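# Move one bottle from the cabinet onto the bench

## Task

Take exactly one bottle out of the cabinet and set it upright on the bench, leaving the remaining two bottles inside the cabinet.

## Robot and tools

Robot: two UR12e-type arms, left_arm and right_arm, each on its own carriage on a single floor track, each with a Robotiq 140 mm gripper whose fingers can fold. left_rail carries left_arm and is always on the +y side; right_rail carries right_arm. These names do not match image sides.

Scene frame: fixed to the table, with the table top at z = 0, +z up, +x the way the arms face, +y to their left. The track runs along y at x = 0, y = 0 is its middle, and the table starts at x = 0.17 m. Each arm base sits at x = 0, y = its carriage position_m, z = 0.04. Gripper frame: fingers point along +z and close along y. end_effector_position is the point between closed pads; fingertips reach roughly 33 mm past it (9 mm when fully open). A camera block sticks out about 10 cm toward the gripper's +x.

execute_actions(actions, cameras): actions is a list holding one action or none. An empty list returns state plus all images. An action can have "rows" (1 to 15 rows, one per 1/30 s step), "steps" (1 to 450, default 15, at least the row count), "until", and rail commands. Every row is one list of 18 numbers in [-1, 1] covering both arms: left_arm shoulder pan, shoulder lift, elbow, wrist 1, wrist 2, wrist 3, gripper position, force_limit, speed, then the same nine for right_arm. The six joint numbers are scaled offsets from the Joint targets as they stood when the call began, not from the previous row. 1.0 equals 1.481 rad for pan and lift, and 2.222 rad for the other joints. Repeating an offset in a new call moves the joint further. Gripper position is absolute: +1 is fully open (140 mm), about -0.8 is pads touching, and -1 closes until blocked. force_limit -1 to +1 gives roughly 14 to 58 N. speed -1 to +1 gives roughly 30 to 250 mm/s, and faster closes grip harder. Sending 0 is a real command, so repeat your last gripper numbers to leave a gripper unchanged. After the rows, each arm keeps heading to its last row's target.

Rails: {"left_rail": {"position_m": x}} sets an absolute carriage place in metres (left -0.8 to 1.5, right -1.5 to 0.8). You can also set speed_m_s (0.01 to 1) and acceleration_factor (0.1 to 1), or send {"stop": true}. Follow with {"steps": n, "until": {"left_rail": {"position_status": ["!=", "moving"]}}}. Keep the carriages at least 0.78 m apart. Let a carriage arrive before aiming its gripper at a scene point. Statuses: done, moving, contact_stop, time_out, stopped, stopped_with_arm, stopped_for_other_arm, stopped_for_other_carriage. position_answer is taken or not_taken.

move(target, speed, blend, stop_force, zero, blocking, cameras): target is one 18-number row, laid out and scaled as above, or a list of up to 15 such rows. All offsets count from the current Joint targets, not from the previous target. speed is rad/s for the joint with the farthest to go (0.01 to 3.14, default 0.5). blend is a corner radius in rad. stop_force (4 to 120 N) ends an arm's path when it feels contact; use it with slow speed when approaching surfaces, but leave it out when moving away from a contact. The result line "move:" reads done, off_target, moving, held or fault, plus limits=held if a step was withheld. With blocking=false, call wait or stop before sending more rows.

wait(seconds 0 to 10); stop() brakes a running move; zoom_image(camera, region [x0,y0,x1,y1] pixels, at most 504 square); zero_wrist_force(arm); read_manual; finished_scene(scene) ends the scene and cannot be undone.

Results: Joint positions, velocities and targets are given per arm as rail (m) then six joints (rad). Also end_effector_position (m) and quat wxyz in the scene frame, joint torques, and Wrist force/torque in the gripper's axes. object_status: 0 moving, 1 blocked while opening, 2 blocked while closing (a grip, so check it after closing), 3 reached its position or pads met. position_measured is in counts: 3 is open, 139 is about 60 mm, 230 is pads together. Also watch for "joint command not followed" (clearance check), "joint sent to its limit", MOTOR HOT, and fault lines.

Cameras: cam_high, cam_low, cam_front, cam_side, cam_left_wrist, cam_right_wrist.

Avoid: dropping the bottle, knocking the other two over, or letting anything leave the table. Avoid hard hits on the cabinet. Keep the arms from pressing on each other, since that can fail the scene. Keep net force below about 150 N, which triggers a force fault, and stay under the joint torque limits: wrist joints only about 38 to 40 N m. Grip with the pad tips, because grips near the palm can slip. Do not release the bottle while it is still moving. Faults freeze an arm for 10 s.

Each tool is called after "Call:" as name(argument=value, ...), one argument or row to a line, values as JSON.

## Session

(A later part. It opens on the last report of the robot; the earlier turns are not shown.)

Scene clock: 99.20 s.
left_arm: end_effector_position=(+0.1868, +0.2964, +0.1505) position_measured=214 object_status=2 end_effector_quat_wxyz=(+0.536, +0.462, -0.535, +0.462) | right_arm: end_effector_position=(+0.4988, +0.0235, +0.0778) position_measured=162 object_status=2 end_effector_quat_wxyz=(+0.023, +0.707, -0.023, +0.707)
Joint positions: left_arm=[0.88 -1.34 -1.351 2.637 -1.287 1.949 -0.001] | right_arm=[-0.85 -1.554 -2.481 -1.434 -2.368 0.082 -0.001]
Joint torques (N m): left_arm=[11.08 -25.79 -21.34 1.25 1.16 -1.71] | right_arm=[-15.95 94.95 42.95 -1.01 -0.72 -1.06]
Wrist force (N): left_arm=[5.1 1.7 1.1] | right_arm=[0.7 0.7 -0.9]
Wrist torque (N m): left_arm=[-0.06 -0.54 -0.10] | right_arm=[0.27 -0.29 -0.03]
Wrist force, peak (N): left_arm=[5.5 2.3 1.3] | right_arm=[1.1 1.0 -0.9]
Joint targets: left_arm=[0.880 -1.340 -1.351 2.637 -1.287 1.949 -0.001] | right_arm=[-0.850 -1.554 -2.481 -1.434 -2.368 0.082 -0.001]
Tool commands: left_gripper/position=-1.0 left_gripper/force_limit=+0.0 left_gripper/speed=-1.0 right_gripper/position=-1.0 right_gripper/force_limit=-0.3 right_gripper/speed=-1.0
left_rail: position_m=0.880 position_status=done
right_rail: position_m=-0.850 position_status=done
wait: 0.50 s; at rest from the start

Call:
move(
  target=[
    [0,0,0,0,0,0,-1,0,-1, 0,0.0155,-0.0003,-0.0099,0,0,-1,-0.3,-1],
    [0,0,0,0,0,0,-1,0,-1, 0.1556,0.0162,0.0009,-0.0116,0.1037,0.0002,-1,-0.3,-1],
    [0,0,0,0,0,0,-1,0,-1, 0.1744,0.1400,-0.1778,0.0846,0.3120,0.0002,-1,-0.3,-1],
    [0,0,0,0,0,0,-1,0,-1, -0.0870,0.2215,-0.2728,0.1613,0.2670,-0.0279,-1,-0.3,-1],
  ],
  speed=[0.05, 0.2, 0.4, 0.4],
  blend=[0.008, 0.05, 0.08, 0],
  cameras=["cam_right_wrist", "cam_front", "cam_side", "cam_low"],
)

Scene clock: 111.03 s.
left_arm: end_effector_position=(+0.1868, +0.2964, +0.1505) position_measured=214 object_status=2 end_effector_quat_wxyz=(+0.536, +0.462, -0.535, +0.462) | right_arm: end_effector_position=(+0.4839, -0.4838, +0.0999) position_measured=162 object_status=2 end_effector_quat_wxyz=(+0.264, +0.669, -0.277, +0.637)
Joint positions: left_arm=[0.88 -1.34 -1.351 2.637 -1.287 1.949 -0.001] | right_arm=[-0.85 -1.683 -2.153 -2.04 -2.01 0.675 -0.063]
Joint torques (N m): left_arm=[10.9 -25.64 -21.22 1.19 1.09 -1.34] | right_arm=[-15.03 94.39 11.14 -0.22 -4.44 -1.86]
Wrist force (N): left_arm=[5.5 2.3 1.3] | right_arm=[-2.1 0.7 0.1]
Wrist torque (N m): left_arm=[0.07 -0.57 -0.10] | right_arm=[0.25 -0.36 0.17]
Wrist force, peak (N): left_arm=[5.8 2.1 1.1] | right_arm=[-1.6 0.9 4.5]
Joint targets: left_arm=[0.880 -1.340 -1.351 2.637 -1.287 1.949 -0.001] | right_arm=[-0.850 -1.683 -2.152 -2.040 -2.010 0.675 -0.063]
left_rail: position_m=0.880 position_status=done
right_rail: position_m=-0.850 position_status=done
move: done
camera_calibration:
cam_right_wrist: T_world_to_cam=[[-0.680722, -0.73245, -0.0115979, -0.00359475], [-0.267036, 0.262857, -0.927145, 0.348911], [0.682136, -0.628031, -0.374523, -0.417229], [0, 0, 0, 1]] pos_world=[0.375332, -0.356379, 0.167187]
Images, in order (width x height): cam_low 672x504, cam_front 672x504, cam_side 672x504, cam_right_wrist 672x504.

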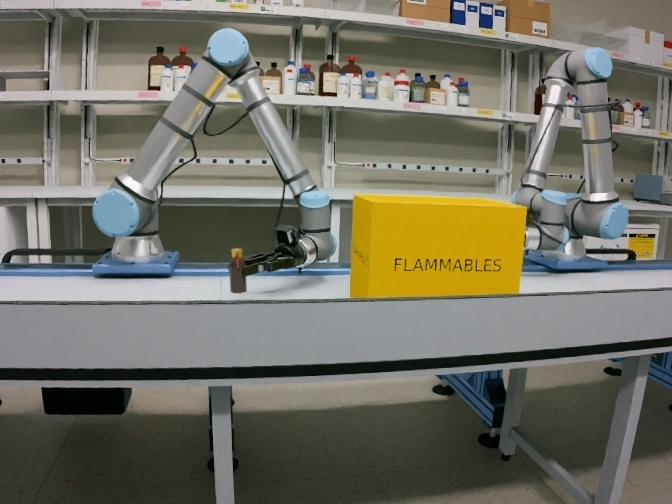

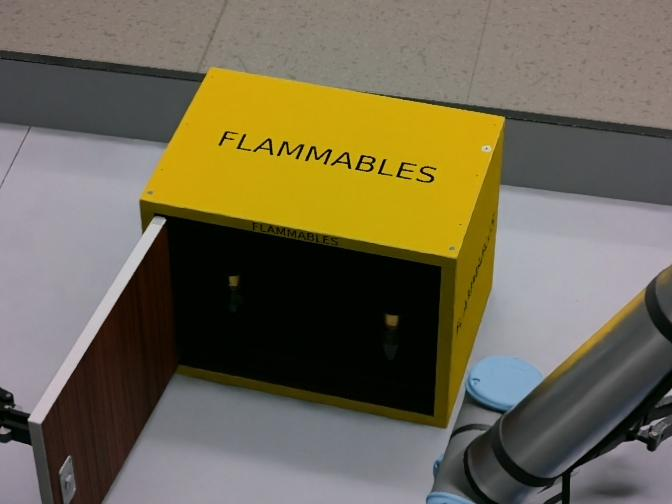

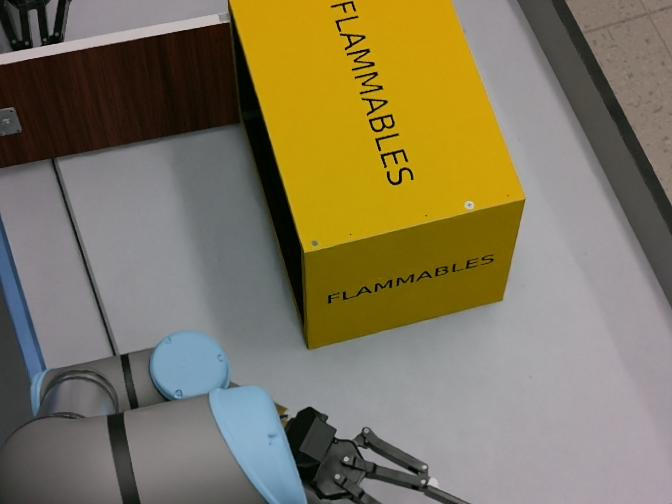

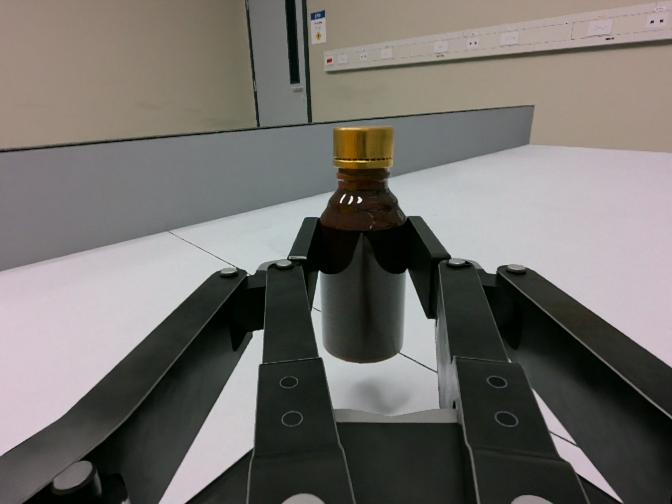

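Call:
move(
  target=[
    [0,0,0,0,0,0,-1,0,-1, 0,-0.0348,0,0.0232,0,0,-1,-0.3,-1],
    [0,0,0,0,0,0,-1,0,-1, 0,-0.0526,0.0006,0.0345,0,0,-1,-0.3,-1],
  ],
  speed=[0.08, 0.02],
  blend=[0.003, 0],
  stop_force=6,
  cameras=["cam_right_wrist", "cam_low"],
)

Scene clock: 114.00 s.
left_arm: end_effector_position=(+0.1868, +0.2964, +0.1505) position_measured=214 object_status=2 end_effector_quat_wxyz=(+0.536, +0.462, -0.535, +0.462) | right_arm: end_effector_position=(+0.4840, -0.4838, +0.0622) position_measured=162 object_status=2 end_effector_quat_wxyz=(+0.264, +0.669, -0.277, +0.637)
Joint positions: left_arm=[0.88 -1.34 -1.351 2.637 -1.287 1.949 -0.001] | right_arm=[-0.85 -1.683 -2.213 -2.04 -1.949 0.675 -0.063]
Joint torques (N m): left_arm=[11.6 -29.75 -20.94 0.91 1.46 -1.24] | right_arm=[-10.36 98.03 10.49 -2.5 -3.57 -1.61]
Wrist force (N): left_arm=[4.8 1.9 0.8] | right_arm=[-1.2 -0.6 0.4]
Wrist torque (N m): left_arm=[-0.01 -0.50 -0.10] | right_arm=[-0.02 -0.46 0.18]
Wrist force, peak (N): left_arm=[5.5 2.4 1.1] | right_arm=[9.8 0.4 -2.6]
Joint targets: left_arm=[0.880 -1.340 -1.351 2.637 -1.287 1.949 -0.001] | right_arm=[-0.850 -1.683 -2.213 -2.040 -1.949 0.675 -0.063]
left_rail: position_m=0.880 position_status=done
right_rail: position_m=-0.850 position_status=done
move: contact (right_arm); path passed 1 of 2 targets; right_arm: the shoulder lift is farthest, 0.016 rad from its target
camera_calibration:
cam_right_wrist: T_world_to_cam=[[-0.680855, -0.732325, -0.0116781, -0.00385864], [-0.266938, 0.262962, -0.927144, 0.313985], [0.682041, -0.628133, -0.374524, -0.431418], [0, 0, 0, 1]] pos_world=[0.375432, -0.35638, 0.129488]
Images, in order (width x height): cam_low 672x504, cam_right_wrist 672x504.

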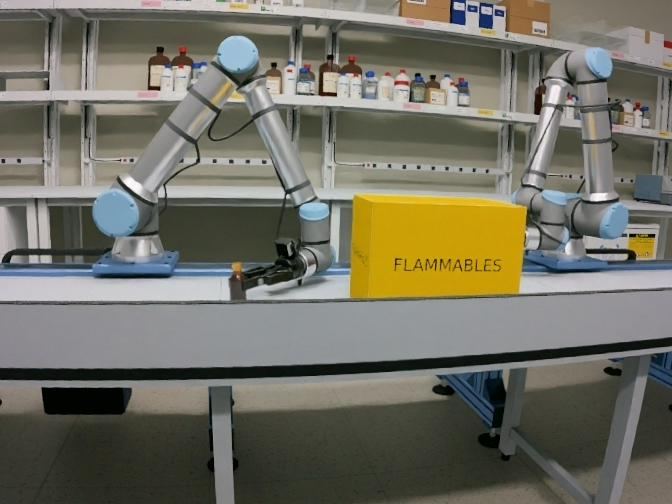

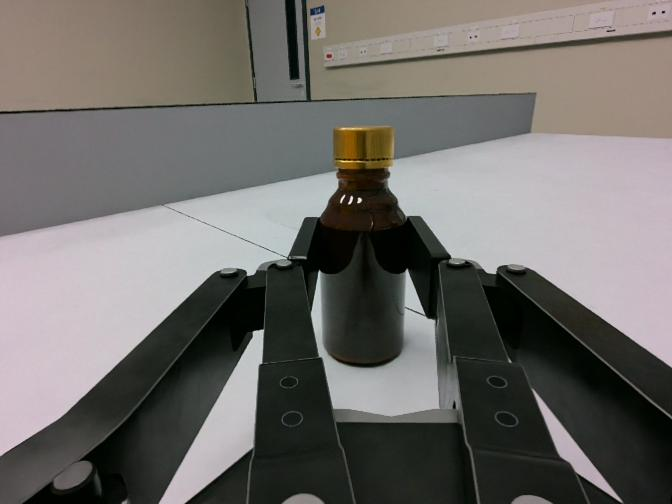

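Call:
move(
  target=[
    [0,0,0,0,0,0,-1,0,-1, 0,0,0,0,0,0,0.0,-0.3,-0.9],
    [0,0,0,0,0,0,-1,0,-1, 0.0911,-0.0280,0.0536,-0.0404,0.0604,0.0069,0.0,-0.3,-0.9],
    [0,0,0,0,0,0,-1,0,-1, 0.0911,0.1372,0.0721,-0.1690,0.0604,0.0069,0.0,-0.3,-0.9],
  ],
  speed=[0.2, 0.15, 0.35],
  blend=[0, 0.02, 0],
  cameras=["cam_right_wrist", "cam_low", "cam_high"],
)

Scene clock: 120.37 s.
left_arm: end_effector_position=(+0.1868, +0.2964, +0.1505) position_measured=214 object_status=2 end_effector_quat_wxyz=(+0.536, +0.462, -0.535, +0.462) | right_arm: end_effector_position=(+0.3989, -0.3989, +0.2498) position_measured=129 object_status=3 end_effector_quat_wxyz=(+0.264, +0.669, -0.277, +0.637)
Joint positions: left_arm=[0.88 -1.34 -1.351 2.637 -1.287 1.949 -0.001] | right_arm=[-0.85 -1.548 -2.01 -1.88 -2.325 0.809 -0.047]
Joint torques (N m): left_arm=[10.44 -30.73 -20.71 1.31 1.2 -1.44] | right_arm=[13.57 92.94 44.65 -4.13 2.73 2.58]
Wrist force (N): left_arm=[4.5 2.0 0.8] | right_arm=[1.7 -0.2 -0.1]
Wrist torque (N m): left_arm=[0.00 -0.40 -0.10] | right_arm=[0.07 -0.46 -0.04]
Wrist force, peak (N): left_arm=[5.8 1.8 1.1] | right_arm=[4.4 0.4 -0.1]
Joint targets: left_arm=[0.880 -1.340 -1.351 2.637 -1.287 1.949 -0.001] | right_arm=[-0.850 -1.548 -2.010 -1.880 -2.325 0.809 -0.047]
left_rail: position_m=0.880 position_status=done
right_rail: position_m=-0.850 position_status=done
move: done
camera_calibration:
cam_right_wrist: T_world_to_cam=[[-0.680577, -0.73259, -0.0112634, 0.00227839], [-0.266767, 0.262086, -0.927441, 0.442494], [0.682386, -0.62819, -0.3738, -0.250207], [0, 0, 0, 1]] pos_world=[0.290331, -0.27148, 0.316885]
Images, in order (width x height): cam_high 672x504, cam_low 672x504, cam_right_wrist 672x504.

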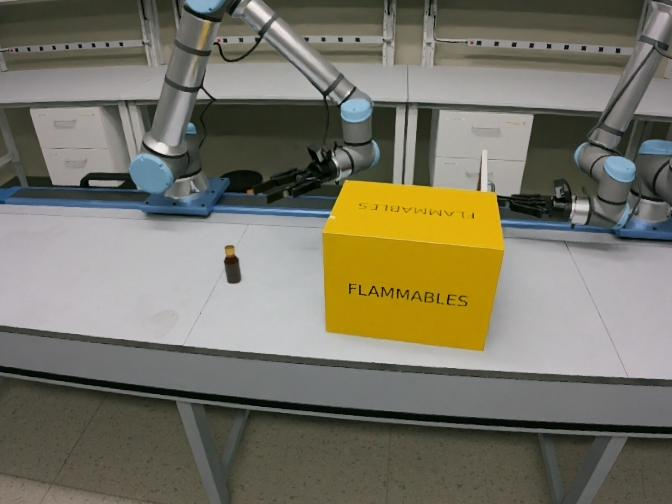

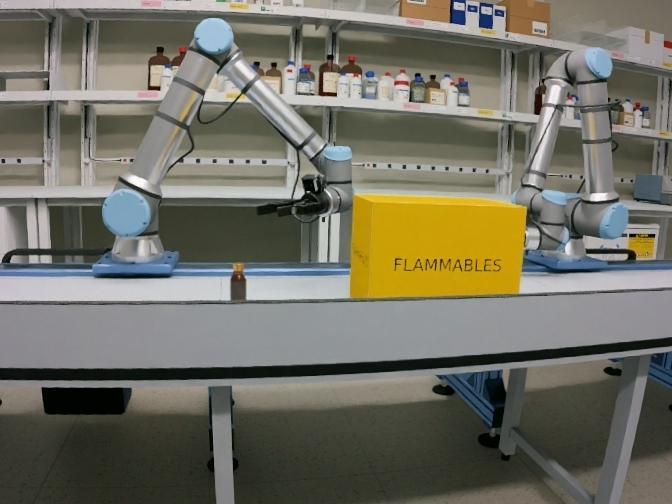

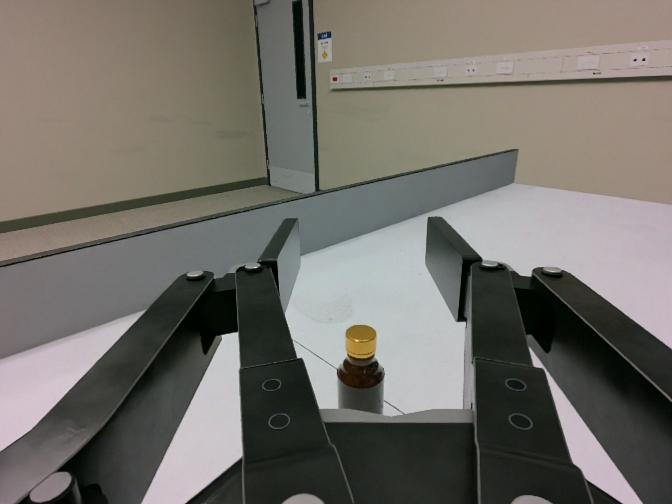

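Call:
execute_actions(
  actions=[
    {"right_rail": {"position_m": -1.2}, "steps": 40},
  ],
)

Call:
move(
  target=[
    [-0.0924,-0.0066,0.0081,-0.0036,-0.1009,0,-1,0,-1,0,0,0,0,0,0,0.0,-0.3,-0.9],
    [-0.1771,-0.0068,0.0082,-0.0037,-0.1966,0,-1,0,-1,0,0,0,0,0,0,0.0,-0.3,-0.9],
    [-0.2782,0.0051,-0.0063,0.0029,-0.3229,0,-1,0,-1,0,0,0,0,0,0,0.0,-0.3,-0.9],
    [-0.3439,0.0286,-0.0356,0.0165,-0.4256,0,-1,0,-1,0,0,0,0,0,0,0.0,-0.3,-0.9],
    [-0.3799,0.0600,-0.0754,0.0354,-0.5085,0,-1,0,-1,0,0,0,0,0,0,0.0,-0.3,-0.9],
    [-0.3948,0.0965,-0.1225,0.0581,-0.5774,0,-1,0,-1,0,0,0,0,0,0,0.0,-0.3,-0.9],
    [-0.3862,0.1778,-0.2293,0.1108,-0.6894,0,-1,0,-1,0,0,0,0,0,0,0.0,-0.3,-0.9],
    [-0.3496,0.2654,-0.3460,0.1691,-0.7829,0,-1,0,-1,0,0,0,0,0,0,0.0,-0.3,-0.9],
    [-0.2989,0.3575,-0.4697,0.2314,-0.8669,0,-1,0,-1,0,0,0,0,0,0,0.0,-0.3,-0.9],
    [-0.2606,0.4214,-0.5558,0.2749,-0.9199,0,-1,0,-1,0,0,0,0,0,0,0.0,-0.3,-0.9],
  ],
  speed=[0.5,0.5,0.5,0.5,0.45,0.45,0.45,0.4,0.35,0.2],
  blend=[0.04,0.04,0.04,0.04,0.04,0.04,0.04,0.04,0.04,0],
  stop_force=60,
  cameras=["cam_front", "cam_side", "cam_left_wrist"],
)

Scene clock: 123.83 s.
left_arm: end_effector_position=(+0.1868, +0.2964, +0.1505) position_measured=214 object_status=2 end_effector_quat_wxyz=(+0.536, +0.462, -0.535, +0.462) | right_arm: end_effector_position=(+0.3989, -0.7489, +0.2499) position_measured=129 object_status=3 end_effector_quat_wxyz=(+0.264, +0.669, -0.277, +0.637)
Joint positions: left_arm=[0.88 -1.34 -1.351 2.637 -1.287 1.949 -0.001] | right_arm=[-1.2 -1.548 -2.01 -1.88 -2.325 0.809 -0.047]
Joint torques (N m): left_arm=[9.5 -28.09 -19.91 0.93 0.91 -1.5] | right_arm=[-11.98 77.61 32.95 -1.32 2.12 2.35]
Wrist force (N): left_arm=[5.3 1.6 1.6] | right_arm=[1.4 0.1 0.3]
Wrist torque (N m): left_arm=[-0.09 -0.59 -0.10] | right_arm=[0.13 -0.40 -0.04]
Wrist force, peak (N): left_arm=[5.6 2.6 1.3] | right_arm=[1.6 -1.9 -1.7]
Joint targets: left_arm=[0.880 -1.340 -1.351 2.637 -1.287 1.949 -0.001] | right_arm=[-1.200 -1.548 -2.010 -1.880 -2.325 0.809 -0.047]
Tool commands: left_gripper/position=-1.0 left_gripper/force_limit=+0.0 left_gripper/speed=-1.0 right_gripper/position=+0.0 right_gripper/force_limit=-0.3 right_gripper/speed=-0.9
left_rail: position_m=0.880 position_status=done
right_rail: position_m=-1.200 position_status=done

Scene clock: 130.40 s.
left_arm: end_effector_position=(+0.3724, -0.0608, +0.1505) position_measured=214 object_status=2 end_effector_quat_wxyz=(+0.022, +0.707, -0.021, +0.707) | right_arm: end_effector_position=(+0.3989, -0.7489, +0.2498) position_measured=129 object_status=3 end_effector_quat_wxyz=(+0.264, +0.669, -0.277, +0.637)
Joint positions: left_arm=[0.88 -1.726 -0.726 1.402 -0.676 -0.095 -0.001] | right_arm=[-1.2 -1.548 -2.01 -1.88 -2.325 0.809 -0.047]
Joint torques (N m): left_arm=[6.8 -108.45 -49.17 2.66 0.38 -1.42] | right_arm=[-8.51 66.21 44.34 -0.58 -0.28 2.51]
Wrist force (N): left_arm=[-7.2 -8.6 -0.2] | right_arm=[1.3 -0.2 0.2]
Wrist torque (N m): left_arm=[-0.10 -1.07 -0.18] | right_arm=[0.07 -0.38 -0.04]
Wrist force, peak (N): left_arm=[16.1 -1.3 -3.5] | right_arm=[2.0 0.1 0.2]
Joint targets: left_arm=[0.880 -1.726 -0.726 1.402 -0.676 -0.095 -0.001] | right_arm=[-1.200 -1.548 -2.010 -1.880 -2.325 0.809 -0.047]
left_rail: position_m=0.880 position_status=done
right_rail: position_m=-1.200 position_status=done
move: done
camera_calibration:
cam_left_wrist: T_world_to_cam=[[-0.107914, -0.993379, 0.0394005, -0.0303816], [-0.360996, 0.00222767, -0.932565, 0.267454], [0.926303, -0.11486, -0.358846, -0.116515], [0, 0, 0, 1]] pos_world=[0.201199, -0.0441592, 0.208804]
Images, in order (width x height): cam_front 672x504, cam_side 672x504, cam_left_wrist 672x504.

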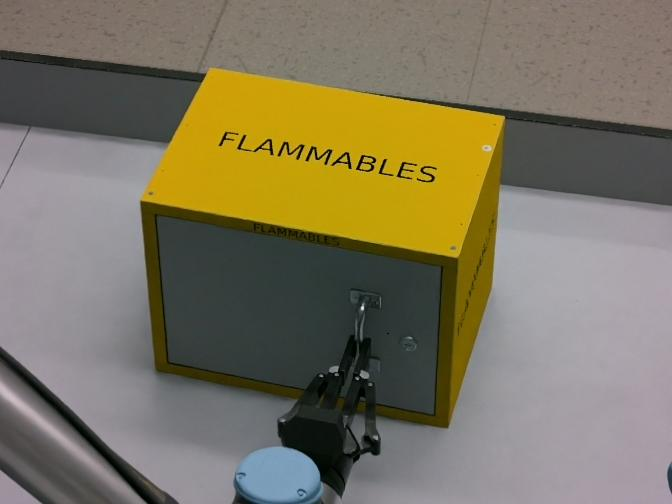

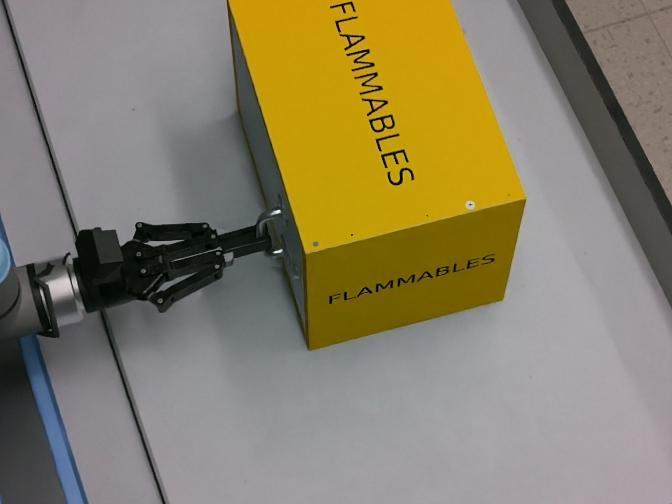

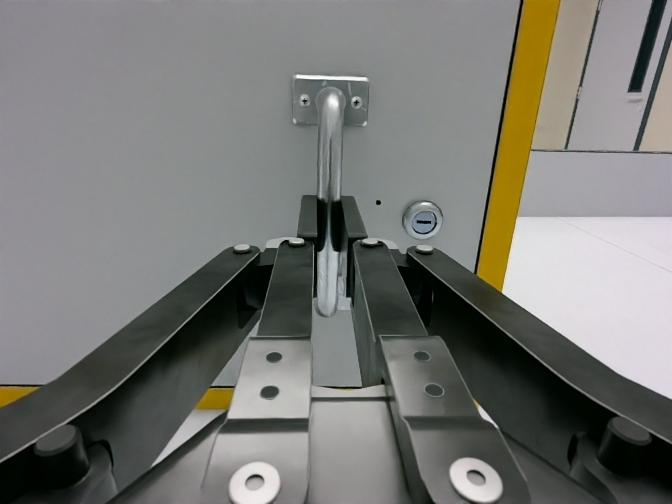

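Call:
move(
  target=[
    [0,0,0,0,0,0,0.0,0,-0.5,0,0,0,0,0,0,0.0,-0.3,-0.9],
    [-0.0755,-0.0033,0.0048,-0.0026,-0.0503,0.0005,0.0,0,-0.5,0,0,0,0,0,0,0.0,-0.3,-0.9],
  ],
  speed=0.12,
  cameras=["cam_front", "cam_high", "cam_left_wrist"],
)

Scene clock: 133.37 s.
left_arm: end_effector_position=(+0.2707, -0.0548, +0.1501) position_measured=129 object_status=3 end_effector_quat_wxyz=(+0.021, +0.707, -0.021, +0.707) | right_arm: end_effector_position=(+0.3989, -0.7489, +0.2498) position_measured=129 object_status=3 end_effector_quat_wxyz=(+0.264, +0.669, -0.277, +0.637)
Joint positions: left_arm=[0.88 -1.838 -0.731 1.413 -0.682 -0.206 0.001] | right_arm=[-1.2 -1.548 -2.01 -1.88 -2.325 0.809 -0.047]
Joint torques (N m): left_arm=[-7.75 -119.55 -24.41 -2.36 -2.07 1.25] | right_arm=[-9.35 65.79 43.66 -0.61 -1.04 2.45]
Wrist force (N): left_arm=[1.4 -0.2 -0.4] | right_arm=[1.6 -0.5 0.0]
Wrist torque (N m): left_arm=[-0.24 -0.51 -0.37] | right_arm=[0.00 -0.45 -0.05]
Wrist force, peak (N): left_arm=[-7.7 -9.2 0.1] | right_arm=[1.8 -0.4 0.1]
Joint targets: left_arm=[0.880 -1.838 -0.731 1.413 -0.682 -0.206 0.001] | right_arm=[-1.200 -1.548 -2.010 -1.880 -2.325 0.809 -0.047]
left_rail: position_m=0.880 position_status=done
right_rail: position_m=-1.200 position_status=done
move: done
camera_calibration:
cam_left_wrist: T_world_to_cam=[[-0.107904, -0.993422, 0.03833, -0.0352566], [-0.360984, 0.00322747, -0.932566, 0.230392], [0.926308, -0.114464, -0.358958, -0.0217375], [0, 0, 0, 1]] pos_world=[0.0994992, -0.0382564, 0.208404]
Images, in order (width x height): cam_high 672x504, cam_front 672x504, cam_left_wrist 672x504.

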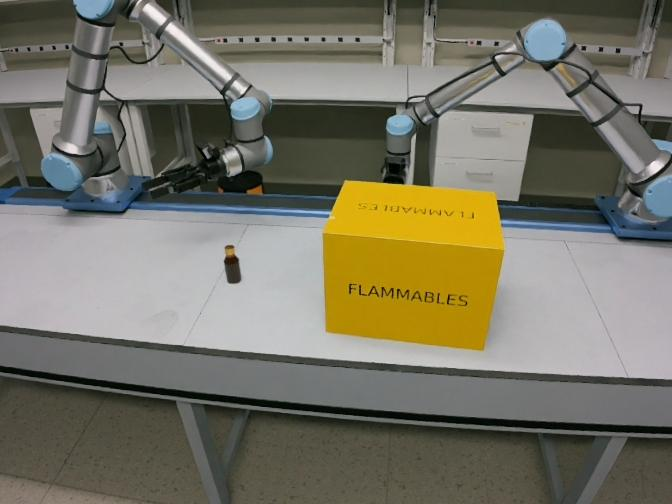

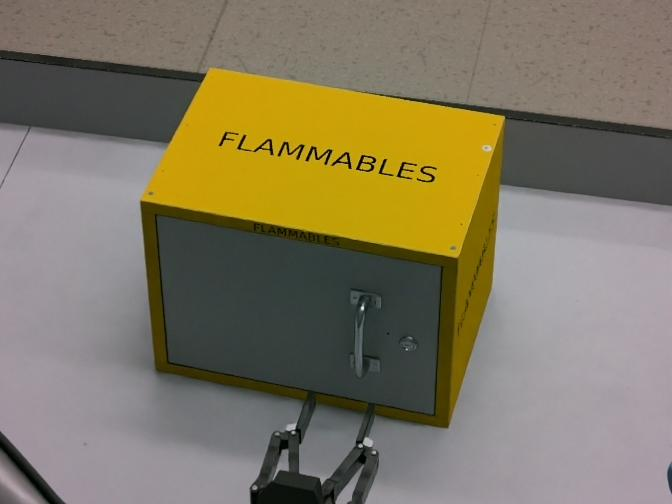

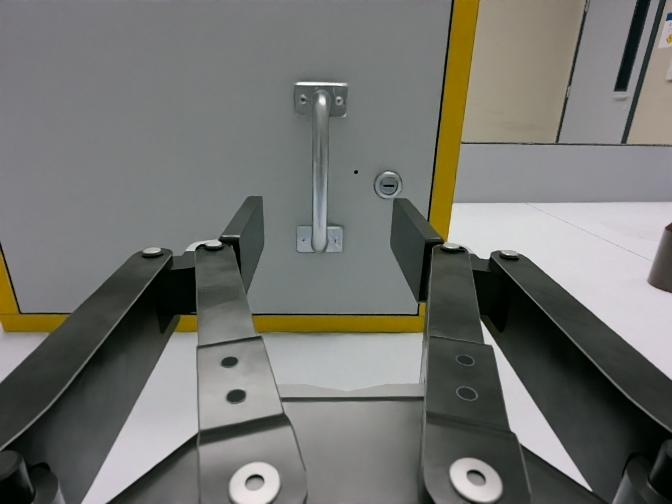

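Call:
finished_scene(
  scene=1,
)

The scene is finished: the task was done.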